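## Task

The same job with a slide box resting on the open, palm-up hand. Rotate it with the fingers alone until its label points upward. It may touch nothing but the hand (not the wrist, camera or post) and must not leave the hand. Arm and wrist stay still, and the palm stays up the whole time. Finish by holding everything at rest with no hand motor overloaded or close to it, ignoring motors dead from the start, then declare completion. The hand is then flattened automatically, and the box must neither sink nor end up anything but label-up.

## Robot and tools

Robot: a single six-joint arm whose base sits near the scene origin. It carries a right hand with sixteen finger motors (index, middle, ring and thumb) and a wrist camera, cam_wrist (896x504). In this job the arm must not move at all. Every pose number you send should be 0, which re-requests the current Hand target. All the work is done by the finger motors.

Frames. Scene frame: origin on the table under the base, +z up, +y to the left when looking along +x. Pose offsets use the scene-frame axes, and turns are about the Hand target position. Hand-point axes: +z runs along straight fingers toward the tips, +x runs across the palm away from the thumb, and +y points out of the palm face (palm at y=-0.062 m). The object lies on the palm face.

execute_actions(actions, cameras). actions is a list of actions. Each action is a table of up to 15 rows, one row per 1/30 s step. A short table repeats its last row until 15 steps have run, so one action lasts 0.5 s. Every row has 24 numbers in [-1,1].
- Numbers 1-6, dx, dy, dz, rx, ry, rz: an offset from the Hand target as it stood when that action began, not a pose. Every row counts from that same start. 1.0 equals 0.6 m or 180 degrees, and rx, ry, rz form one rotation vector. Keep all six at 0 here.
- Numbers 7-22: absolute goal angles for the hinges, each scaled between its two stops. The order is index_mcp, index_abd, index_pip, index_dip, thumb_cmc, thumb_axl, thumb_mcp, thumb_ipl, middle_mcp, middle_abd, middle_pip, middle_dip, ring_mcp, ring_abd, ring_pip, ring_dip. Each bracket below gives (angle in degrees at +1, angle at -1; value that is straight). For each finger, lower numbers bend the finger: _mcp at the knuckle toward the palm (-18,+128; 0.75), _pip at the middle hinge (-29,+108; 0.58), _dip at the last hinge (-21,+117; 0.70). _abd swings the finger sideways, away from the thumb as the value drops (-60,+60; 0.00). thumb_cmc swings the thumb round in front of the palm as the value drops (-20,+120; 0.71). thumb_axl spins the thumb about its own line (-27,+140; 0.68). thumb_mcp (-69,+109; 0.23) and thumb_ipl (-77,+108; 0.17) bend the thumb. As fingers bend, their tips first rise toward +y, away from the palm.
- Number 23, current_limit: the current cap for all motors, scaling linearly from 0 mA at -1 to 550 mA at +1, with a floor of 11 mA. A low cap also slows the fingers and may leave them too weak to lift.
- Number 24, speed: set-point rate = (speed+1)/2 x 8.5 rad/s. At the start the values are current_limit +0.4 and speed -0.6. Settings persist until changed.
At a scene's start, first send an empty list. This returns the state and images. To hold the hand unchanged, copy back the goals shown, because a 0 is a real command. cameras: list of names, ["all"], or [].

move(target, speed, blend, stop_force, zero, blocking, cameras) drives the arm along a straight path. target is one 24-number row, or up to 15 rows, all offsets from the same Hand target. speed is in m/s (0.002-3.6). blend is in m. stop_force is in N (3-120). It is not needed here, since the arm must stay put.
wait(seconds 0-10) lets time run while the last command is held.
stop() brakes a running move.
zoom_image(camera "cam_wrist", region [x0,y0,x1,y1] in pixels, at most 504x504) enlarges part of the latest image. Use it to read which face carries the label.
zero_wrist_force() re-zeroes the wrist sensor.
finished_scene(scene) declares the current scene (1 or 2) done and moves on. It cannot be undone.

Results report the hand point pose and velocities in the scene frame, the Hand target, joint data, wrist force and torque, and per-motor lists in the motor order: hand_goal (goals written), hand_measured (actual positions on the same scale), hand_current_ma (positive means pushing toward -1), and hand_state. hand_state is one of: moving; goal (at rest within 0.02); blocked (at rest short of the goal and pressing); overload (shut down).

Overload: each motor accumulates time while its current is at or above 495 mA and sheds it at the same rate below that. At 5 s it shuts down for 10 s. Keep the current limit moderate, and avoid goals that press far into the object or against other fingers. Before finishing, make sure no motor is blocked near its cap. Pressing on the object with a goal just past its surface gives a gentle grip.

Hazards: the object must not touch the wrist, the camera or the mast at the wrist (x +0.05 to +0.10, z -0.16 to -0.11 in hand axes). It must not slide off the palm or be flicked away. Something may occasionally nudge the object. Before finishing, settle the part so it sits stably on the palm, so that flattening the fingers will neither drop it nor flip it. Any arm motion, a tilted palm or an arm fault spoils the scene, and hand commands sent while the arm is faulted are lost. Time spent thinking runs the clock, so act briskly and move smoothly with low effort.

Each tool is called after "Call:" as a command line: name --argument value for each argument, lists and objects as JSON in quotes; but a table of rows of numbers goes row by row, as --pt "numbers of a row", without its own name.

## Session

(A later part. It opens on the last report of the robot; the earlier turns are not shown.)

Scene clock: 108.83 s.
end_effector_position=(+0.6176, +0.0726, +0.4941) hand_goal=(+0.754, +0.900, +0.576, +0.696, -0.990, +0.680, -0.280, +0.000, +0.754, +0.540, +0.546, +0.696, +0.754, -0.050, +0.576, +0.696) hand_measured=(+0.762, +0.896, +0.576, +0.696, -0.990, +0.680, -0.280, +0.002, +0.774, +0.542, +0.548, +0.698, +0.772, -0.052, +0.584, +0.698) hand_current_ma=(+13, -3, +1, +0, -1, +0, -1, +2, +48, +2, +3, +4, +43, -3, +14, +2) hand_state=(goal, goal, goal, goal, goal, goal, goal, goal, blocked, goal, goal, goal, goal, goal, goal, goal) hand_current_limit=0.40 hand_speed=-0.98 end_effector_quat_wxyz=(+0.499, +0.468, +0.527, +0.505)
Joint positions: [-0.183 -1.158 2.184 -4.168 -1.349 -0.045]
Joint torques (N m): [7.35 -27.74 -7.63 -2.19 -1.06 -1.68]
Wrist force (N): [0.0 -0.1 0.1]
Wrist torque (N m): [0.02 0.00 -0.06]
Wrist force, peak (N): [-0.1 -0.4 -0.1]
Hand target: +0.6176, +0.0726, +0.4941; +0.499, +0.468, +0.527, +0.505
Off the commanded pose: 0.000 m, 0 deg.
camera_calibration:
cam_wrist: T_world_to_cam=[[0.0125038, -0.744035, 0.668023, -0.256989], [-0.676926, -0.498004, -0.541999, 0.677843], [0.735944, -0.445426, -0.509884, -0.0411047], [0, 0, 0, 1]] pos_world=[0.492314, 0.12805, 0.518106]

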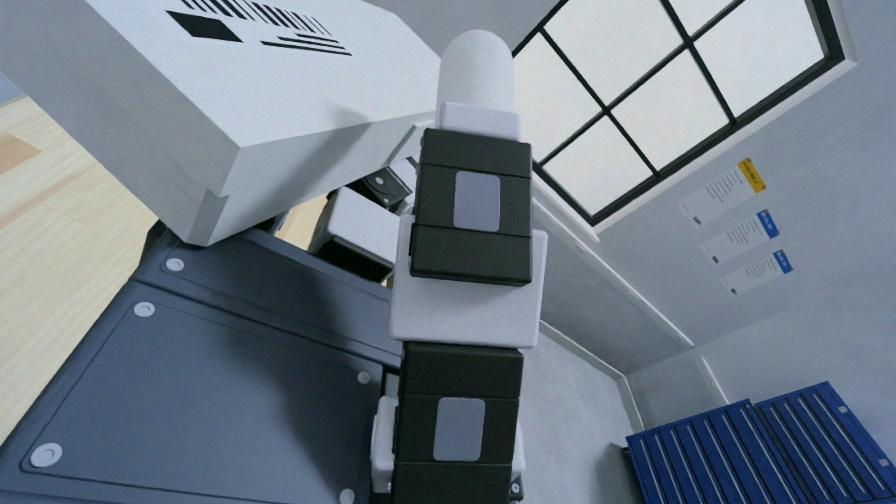

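Call:
execute_actions --actions '[[[0,0,0,0,0,0,0.754,0.90,0.576,0.696,-0.60,0.68,-0.28,0.0,0.754,0.54,0.576,0.696,0.754,-0.05,0.576,0.696,0.4,-0.94]],[[0,0,0,0,0,0,0.754,0.90,0.576,0.696,-0.10,0.68,0.0,0.1,0.754,0.54,0.576,0.696,0.754,-0.05,0.576,0.696,0.4,-0.92]]]' --cameras '["cam_wrist"]'

Scene clock: 112.80 s.
end_effector_position=(+0.6176, +0.0726, +0.4941) hand_goal=(+0.754, +0.900, +0.576, +0.696, -0.100, +0.680, +0.000, +0.100, +0.754, +0.540, +0.576, +0.696, +0.754, -0.050, +0.576, +0.696) hand_measured=(+0.762, +0.896, +0.576, +0.696, -0.098, +0.680, -0.004, +0.096, +0.774, +0.542, +0.578, +0.698, +0.774, -0.052, +0.584, +0.698) hand_current_ma=(+13, -3, +1, +0, +2, +0, -10, -6, +48, +2, +3, +4, +45, -3, +14, +3) hand_state=(goal, goal, goal, goal, goal, goal, goal, goal, blocked, goal, goal, goal, goal, goal, goal, goal) hand_current_limit=0.40 hand_speed=-0.92 end_effector_quat_wxyz=(+0.499, +0.468, +0.527, +0.505)
Joint positions: [-0.183 -1.158 2.184 -4.168 -1.349 -0.045]
Joint torques (N m): [7.74 -27.17 -7.25 -2.14 -1.01 -1.6]
Wrist force (N): [-0.2 0.0 0.0]
Wrist torque (N m): [0.02 0.03 -0.03]
Wrist force, peak (N): [0.2 -0.3 -0.3]
Hand target: +0.6176, +0.0726, +0.4941; +0.499, +0.468, +0.527, +0.505
Off the commanded pose: 0.000 m, 0 deg.
camera_calibration:
cam_wrist: T_world_to_cam=[[0.0125038, -0.744035, 0.668023, -0.256989], [-0.676926, -0.498004, -0.541999, 0.677843], [0.735944, -0.445426, -0.509884, -0.0411047], [0, 0, 0, 1]] pos_world=[0.492314, 0.12805, 0.518106]

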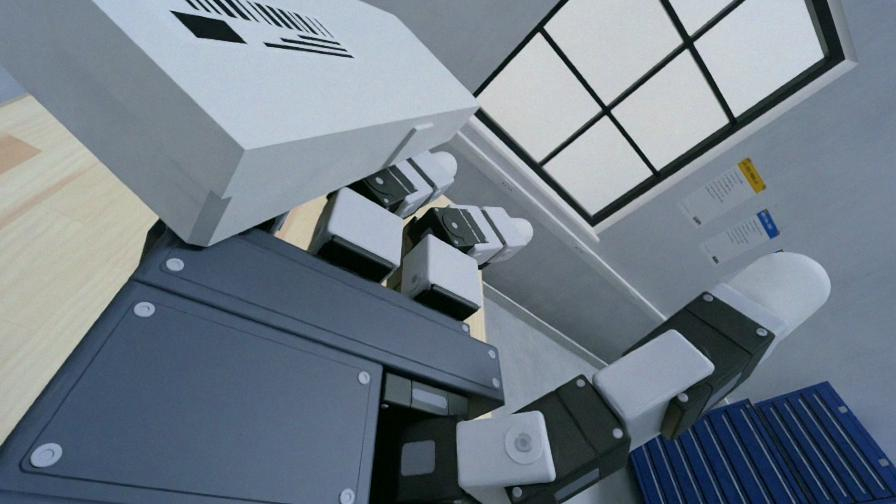

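Call:
execute_actions --actions '[[[0,0,0,0,0,0,0.985,0.90,0.576,0.696,0.2,0.68,0.1,0.15,0.82,0.54,0.576,0.696,0.754,-0.05,0.576,0.696,0.4,-0.96]]]' --cameras '["cam_wrist"]'

Call:
execute_actions --actions '[[[0,0,0,0,0,0,0.985,0.60,0.576,0.696,0.4,0.68,0.2,0.17,0.82,0.40,0.576,0.696,0.754,-0.05,0.576,0.696,0.4,-0.96]]]' --cameras '["cam_wrist"]'

Scene clock: 121.00 s.
end_effector_position=(+0.6176, +0.0726, +0.4941) hand_goal=(+0.986, +0.900, +0.576, +0.696, +0.200, +0.680, +0.100, +0.150, +0.820, +0.540, +0.576, +0.696, +0.754, -0.050, +0.576, +0.696) hand_measured=(+0.990, +0.896, +0.576, +0.696, +0.204, +0.680, +0.096, +0.148, +0.828, +0.542, +0.578, +0.698, +0.776, -0.052, +0.584, +0.698) hand_current_ma=(+7, -3, +1, +0, +6, +0, -6, -5, +14, +2, +3, +4, +51, -3, +14, +3) hand_state=(goal, goal, goal, goal, goal, goal, goal, goal, goal, goal, goal, goal, blocked, goal, goal, goal) hand_current_limit=0.40 hand_speed=-0.96 end_effector_quat_wxyz=(+0.499, +0.468, +0.527, +0.505)
Joint positions: [-0.183 -1.158 2.184 -4.168 -1.349 -0.045]
Joint torques (N m): [7.82 -27.09 -7.61 -1.96 -0.99 -1.58]
Wrist force (N): [-0.1 0.1 0.2]
Wrist torque (N m): [0.01 0.01 0.00]
Wrist force, peak (N): [-0.5 0.0 -0.2]
Hand target: +0.6176, +0.0726, +0.4941; +0.499, +0.468, +0.527, +0.505
Off the commanded pose: 0.000 m, 0 deg.
camera_calibration:
cam_wrist: T_world_to_cam=[[0.0125038, -0.744035, 0.668023, -0.256989], [-0.676926, -0.498004, -0.541999, 0.677843], [0.735944, -0.445426, -0.509884, -0.0411047], [0, 0, 0, 1]] pos_world=[0.492314, 0.12805, 0.518106]

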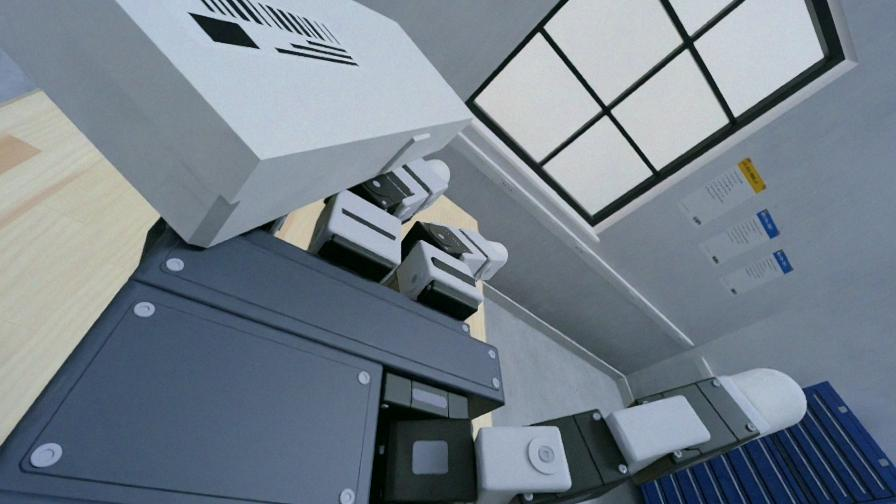

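Scene clock: 123.10 s.
end_effector_position=(+0.6176, +0.0726, +0.4941) hand_goal=(+0.986, +0.600, +0.576, +0.696, +0.400, +0.680, +0.200, +0.170, +0.820, +0.400, +0.576, +0.696, +0.754, -0.050, +0.576, +0.696) hand_measured=(+0.992, +0.602, +0.576, +0.696, +0.406, +0.680, +0.198, +0.168, +0.830, +0.410, +0.580, +0.698, +0.776, -0.052, +0.584, +0.698) hand_current_ma=(+9, +2, +1, +0, +9, +0, -4, -4, +22, +14, +4, +4, +51, -3, +14, +3) hand_state=(goal, goal, goal, goal, goal, goal, goal, goal, goal, goal, goal, goal, blocked, goal, goal, goal) hand_current_limit=0.40 hand_speed=-0.96 end_effector_quat_wxyz=(+0.499, +0.468, +0.527, +0.505)
Joint positions: [-0.183 -1.158 2.184 -4.168 -1.349 -0.045]
Joint torques (N m): [7.47 -27 -7.53 -1.88 -1 -1.63]
Wrist force (N): [0.0 0.0 0.0]
Wrist torque (N m): [0.01 0.01 0.00]
Wrist force, peak (N): [-0.2 -0.2 0.4]
Hand target: +0.6176, +0.0726, +0.4941; +0.499, +0.468, +0.527, +0.505
Off the commanded pose: 0.000 m, 0 deg.
camera_calibration:
cam_wrist: T_world_to_cam=[[0.0125038, -0.744035, 0.668023, -0.256989], [-0.676926, -0.498004, -0.541999, 0.677843], [0.735944, -0.445426, -0.509884, -0.0411047], [0, 0, 0, 1]] pos_world=[0.492314, 0.12805, 0.518106]

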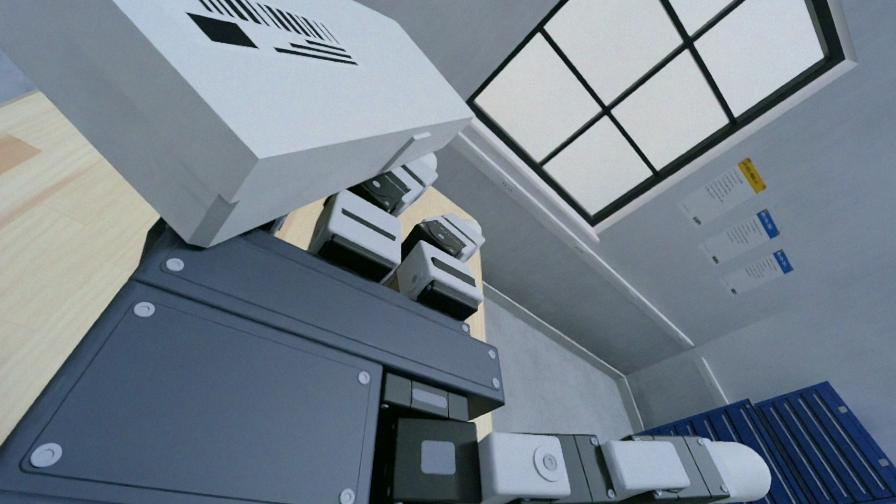

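Call:
execute_actions --actions '[[[0,0,0,0,0,0,0.985,0.30,0.576,0.696,0.55,0.68,0.23,0.17,0.82,0.20,0.576,0.696,0.754,-0.03,0.576,0.696,0.4,-0.96]]]' --cameras '["cam_wrist"]'

Call:
execute_actions --actions '[[[0,0,0,0,0,0,0.985,0.0,0.576,0.696,0.70,0.68,0.23,0.17,0.82,0.0,0.576,0.696,0.754,0.0,0.576,0.696,0.4,-0.96]]]' --cameras '["cam_wrist"]'

Scene clock: 127.30 s.
end_effector_position=(+0.6176, +0.0726, +0.4941) hand_goal=(+0.986, +0.300, +0.576, +0.696, +0.550, +0.680, +0.230, +0.170, +0.820, +0.200, +0.576, +0.696, +0.754, -0.030, +0.576, +0.696) hand_measured=(+0.992, +0.302, +0.576, +0.696, +0.556, +0.680, +0.228, +0.168, +0.830, +0.204, +0.580, +0.698, +0.776, -0.036, +0.584, +0.698) hand_current_ma=(+10, +2, +1, +0, +10, +0, -3, -4, +22, +5, +4, +4, +52, -9, +15, +3) hand_state=(goal, goal, goal, goal, goal, goal, goal, goal, goal, goal, goal, goal, blocked, goal, goal, goal) hand_current_limit=0.40 hand_speed=-0.96 end_effector_quat_wxyz=(+0.499, +0.468, +0.527, +0.505)
Joint positions: [-0.183 -1.158 2.184 -4.168 -1.349 -0.045]
Joint torques (N m): [7.03 -26.81 -7.79 -1.73 -0.9 -1.66]
Wrist force (N): [-0.1 0.1 0.1]
Wrist torque (N m): [0.02 0.01 0.00]
Wrist force, peak (N): [0.1 -0.5 -0.1]
Hand target: +0.6176, +0.0726, +0.4941; +0.499, +0.468, +0.527, +0.505
Off the commanded pose: 0.000 m, 0 deg.
camera_calibration:
cam_wrist: T_world_to_cam=[[0.0125038, -0.744035, 0.668023, -0.256989], [-0.676926, -0.498004, -0.541999, 0.677843], [0.735944, -0.445426, -0.509884, -0.0411047], [0, 0, 0, 1]] pos_world=[0.492314, 0.12805, 0.518106]

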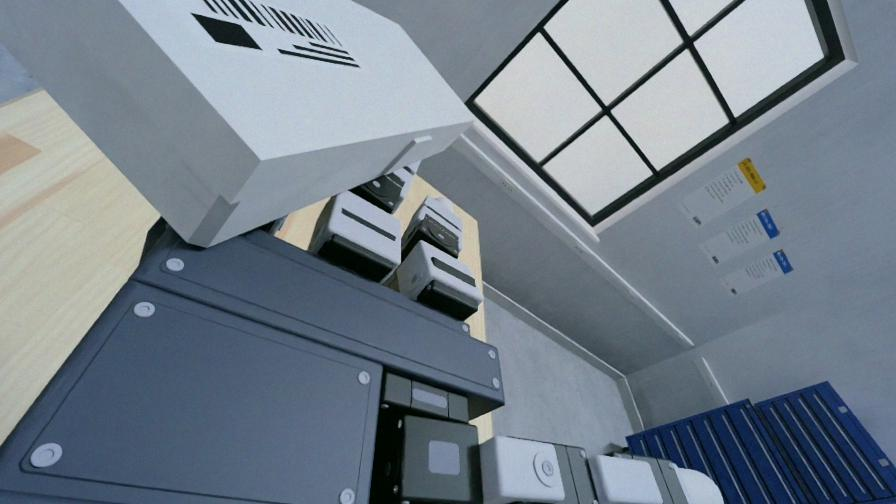

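Scene clock: 129.40 s.
end_effector_position=(+0.6176, +0.0726, +0.4941) hand_goal=(+0.986, +0.000, +0.576, +0.696, +0.700, +0.680, +0.230, +0.170, +0.820, +0.000, +0.576, +0.696, +0.754, +0.000, +0.576, +0.696) hand_measured=(+0.992, +0.002, +0.576, +0.696, +0.706, +0.680, +0.228, +0.168, +0.830, +0.004, +0.580, +0.698, +0.776, -0.006, +0.584, +0.698) hand_current_ma=(+10, +3, +1, +0, +10, +0, -3, -4, +22, +4, +4, +4, +53, -9, +15, +3) hand_state=(goal, goal, goal, goal, goal, goal, goal, goal, goal, goal, goal, goal, blocked, goal, goal, goal) hand_current_limit=0.40 hand_speed=-0.96 end_effector_quat_wxyz=(+0.499, +0.468, +0.527, +0.505)
Joint positions: [-0.183 -1.158 2.184 -4.168 -1.349 -0.045]
Joint torques (N m): [7.42 -26.86 -7.27 -1.61 -0.95 -1.5]
Wrist force (N): [-0.2 0.1 -0.1]
Wrist torque (N m): [0.03 0.03 -0.02]
Wrist force, peak (N): [0.0 -0.2 -0.4]
Hand target: +0.6176, +0.0726, +0.4941; +0.499, +0.468, +0.527, +0.505
Off the commanded pose: 0.000 m, 0 deg.
camera_calibration:
cam_wrist: T_world_to_cam=[[0.0125038, -0.744035, 0.668023, -0.256989], [-0.676926, -0.498004, -0.541999, 0.677843], [0.735944, -0.445426, -0.509884, -0.0411047], [0, 0, 0, 1]] pos_world=[0.492314, 0.12805, 0.518106]

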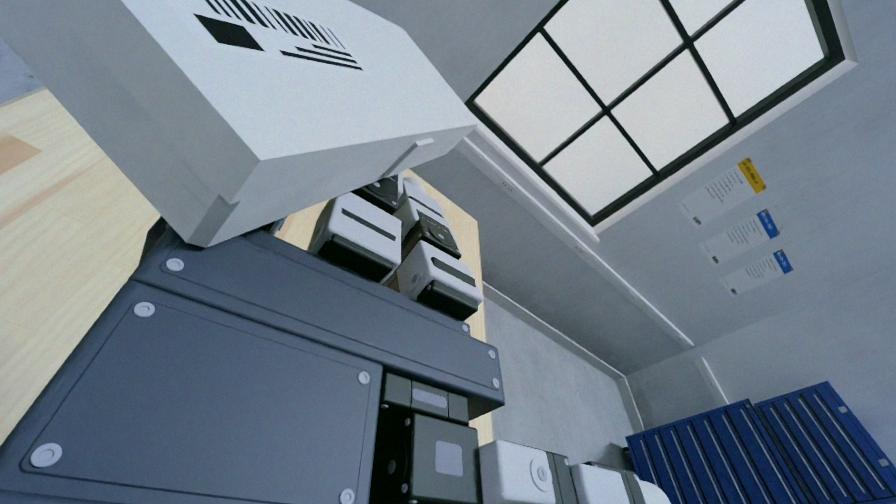

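Call:
execute_actions --actions '[[[0,0,0,0,0,0,0.87,0.0,0.576,0.696,0.714,0.68,0.23,0.17,0.78,0.0,0.576,0.696,0.754,0.0,0.576,0.696,0.4,-0.97]]]' --cameras '["cam_wrist"]'

Call:
execute_actions --actions '[[[0,0,0,0,0,0,0.77,0.0,0.576,0.696,0.714,0.68,0.23,0.17,0.754,0.0,0.576,0.696,0.754,0.0,0.576,0.696,0.4,-0.97]]]' --cameras '["cam_wrist"]'

Scene clock: 131.33 s.
end_effector_position=(+0.6176, +0.0726, +0.4941) hand_goal=(+0.870, +0.000, +0.576, +0.696, +0.714, +0.680, +0.230, +0.170, +0.780, +0.000, +0.576, +0.696, +0.754, +0.000, +0.576, +0.696) hand_measured=(+0.890, +0.002, +0.576, +0.696, +0.720, +0.680, +0.228, +0.168, +0.808, +0.004, +0.580, +0.698, +0.776, -0.006, +0.584, +0.698) hand_current_ma=(+50, +3, +1, +0, +10, +0, -3, -4, +74, +4, +4, +4, +53, -8, +15, +3) hand_state=(blocked, goal, goal, goal, goal, goal, goal, goal, blocked, goal, goal, goal, blocked, goal, goal, goal) hand_current_limit=0.40 hand_speed=-0.97 end_effector_quat_wxyz=(+0.499, +0.468, +0.527, +0.505)
Joint positions: [-0.183 -1.158 2.184 -4.168 -1.349 -0.045]
Joint torques (N m): [7.27 -27.04 -7.05 -1.5 -0.92 -1.41]
Wrist force (N): [0.0 -0.2 0.1]
Wrist torque (N m): [-0.02 0.00 -0.02]
Wrist force, peak (N): [-0.1 -0.2 0.3]
Hand target: +0.6176, +0.0726, +0.4941; +0.499, +0.468, +0.527, +0.505
Off the commanded pose: 0.000 m, 0 deg.
camera_calibration:
cam_wrist: T_world_to_cam=[[0.0125038, -0.744035, 0.668023, -0.256989], [-0.676926, -0.498004, -0.541999, 0.677843], [0.735944, -0.445426, -0.509884, -0.0411047], [0, 0, 0, 1]] pos_world=[0.492314, 0.12805, 0.518106]

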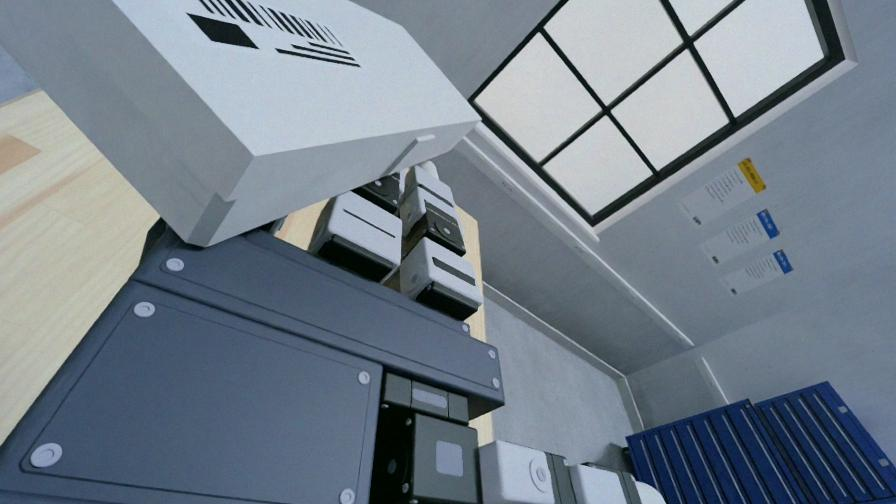

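Scene clock: 132.53 s.
end_effector_position=(+0.6176, +0.0726, +0.4941) hand_goal=(+0.770, +0.000, +0.576, +0.696, +0.714, +0.680, +0.230, +0.170, +0.754, +0.000, +0.576, +0.696, +0.754, +0.000, +0.576, +0.696) hand_measured=(+0.796, +0.002, +0.578, +0.696, +0.720, +0.680, +0.228, +0.168, +0.786, +0.004, +0.582, +0.698, +0.776, -0.006, +0.584, +0.698) hand_current_ma=(+64, +3, +1, +0, +10, +0, -3, -4, +84, +4, +8, +4, +53, -7, +15, +3) hand_state=(blocked, goal, goal, goal, goal, goal, goal, goal, blocked, goal, goal, goal, blocked, goal, goal, goal) hand_current_limit=0.40 hand_speed=-0.97 end_effector_quat_wxyz=(+0.499, +0.468, +0.527, +0.505)
Joint positions: [-0.183 -1.158 2.184 -4.168 -1.349 -0.045]
Joint torques (N m): [6.99 -27.19 -7.2 -1.53 -1.03 -1.52]
Wrist force (N): [-0.1 -0.2 0.0]
Wrist torque (N m): [-0.02 0.01 -0.03]
Wrist force, peak (N): [0.0 -0.4 0.3]
Hand target: +0.6176, +0.0726, +0.4941; +0.499, +0.468, +0.527, +0.505
Off the commanded pose: 0.000 m, 0 deg.
camera_calibration:
cam_wrist: T_world_to_cam=[[0.0125038, -0.744035, 0.668023, -0.256989], [-0.676926, -0.498004, -0.541999, 0.677843], [0.735944, -0.445426, -0.509884, -0.0411047], [0, 0, 0, 1]] pos_world=[0.492314, 0.12805, 0.518106]

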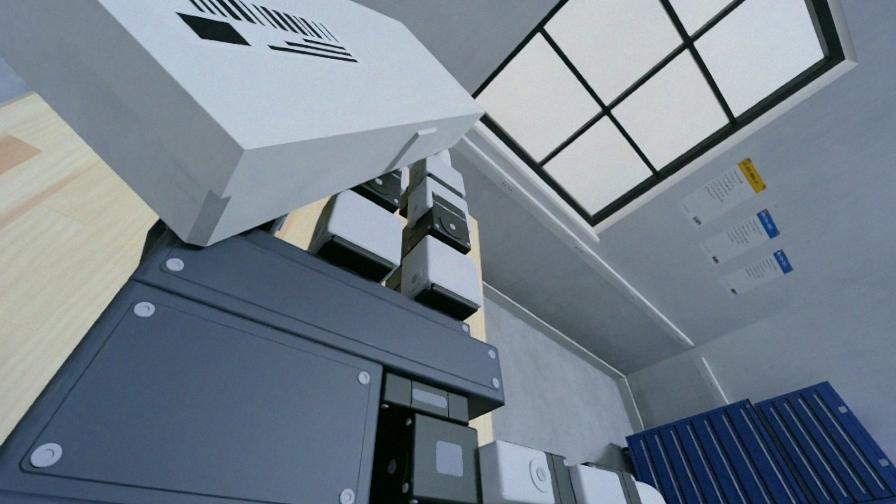

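Call:
execute_actions --actions '[[[0,0,0,0,0,0,0.754,0.0,0.576,0.696,0.714,0.68,0.23,0.17,0.75,0.0,0.576,0.696,0.75,0.0,0.576,0.696,0.4,-0.97]]]' --cameras '["cam_wrist"]'

Call:
wait --seconds 1 --cameras '["cam_wrist"]'

Scene clock: 133.90 s.
end_effector_position=(+0.6176, +0.0726, +0.4941) hand_goal=(+0.754, +0.000, +0.576, +0.696, +0.714, +0.680, +0.230, +0.170, +0.750, +0.000, +0.576, +0.696, +0.750, +0.000, +0.576, +0.696) hand_measured=(+0.780, +0.002, +0.578, +0.696, +0.720, +0.680, +0.228, +0.168, +0.778, +0.004, +0.582, +0.698, +0.776, -0.006, +0.584, +0.698) hand_current_ma=(+70, +3, +2, +0, +10, +0, -3, -4, +74, +4, +8, +4, +66, -6, +15, +3) hand_state=(blocked, goal, goal, goal, goal, goal, goal, goal, blocked, goal, goal, goal, blocked, goal, goal, goal) hand_current_limit=0.40 hand_speed=-0.97 end_effector_quat_wxyz=(+0.499, +0.468, +0.527, +0.505)
Joint positions: [-0.183 -1.158 2.184 -4.168 -1.349 -0.045]
Joint torques (N m): [6.7 -26.98 -6.94 -1.56 -1 -1.5]
Wrist force (N): [0.0 0.1 0.1]
Wrist torque (N m): [0.02 0.01 -0.01]
Wrist force, peak (N): [-0.4 -0.1 -0.1]
Hand target: +0.6176, +0.0726, +0.4941; +0.499, +0.468, +0.527, +0.505
Off the commanded pose: 0.000 m, 0 deg.
camera_calibration:
cam_wrist: T_world_to_cam=[[0.0125038, -0.744035, 0.668023, -0.256989], [-0.676926, -0.498004, -0.541999, 0.677843], [0.735944, -0.445426, -0.509884, -0.0411047], [0, 0, 0, 1]] pos_world=[0.492314, 0.12805, 0.518106]

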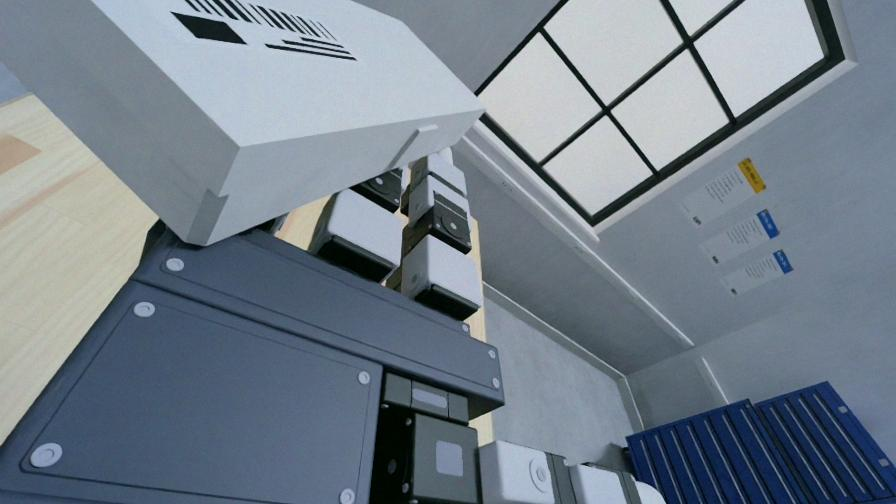

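Scene clock: 134.90 s.
end_effector_position=(+0.6176, +0.0726, +0.4941) hand_goal=(+0.754, +0.000, +0.576, +0.696, +0.714, +0.680, +0.230, +0.170, +0.750, +0.000, +0.576, +0.696, +0.750, +0.000, +0.576, +0.696) hand_measured=(+0.780, +0.002, +0.578, +0.696, +0.720, +0.680, +0.228, +0.168, +0.778, +0.004, +0.582, +0.698, +0.776, -0.006, +0.584, +0.698) hand_current_ma=(+70, +3, +2, +0, +10, +0, -3, -4, +74, +4, +8, +4, +66, -6, +15, +3) hand_state=(blocked, goal, goal, goal, goal, goal, goal, goal, blocked, goal, goal, goal, blocked, goal, goal, goal) hand_current_limit=0.40 hand_speed=-0.97 end_effector_quat_wxyz=(+0.499, +0.468, +0.527, +0.505)
Joint positions: [-0.183 -1.158 2.184 -4.168 -1.349 -0.045]
Joint torques (N m): [7.1 -27.33 -7.63 -1.41 -0.96 -1.47]
Wrist force (N): [0.1 0.0 0.0]
Wrist torque (N m): [0.03 0.00 0.00]
Wrist force, peak (N): [-0.1 -0.3 -0.2]
Hand target: +0.6176, +0.0726, +0.4941; +0.499, +0.468, +0.527, +0.505
Off the commanded pose: 0.000 m, 0 deg.
wait: 1.00 s; at rest by 0.17 s
camera_calibration:
cam_wrist: T_world_to_cam=[[0.0125038, -0.744035, 0.668023, -0.256989], [-0.676926, -0.498004, -0.541999, 0.677843], [0.735944, -0.445426, -0.509884, -0.0411047], [0, 0, 0, 1]] pos_world=[0.492314, 0.12805, 0.518106]

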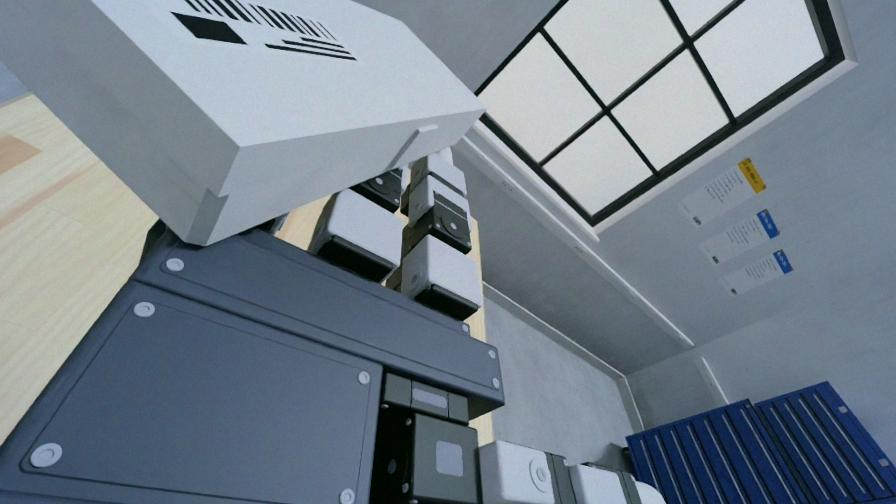

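Call:
finished_scene --scene 2

The scene is finished: the task was done.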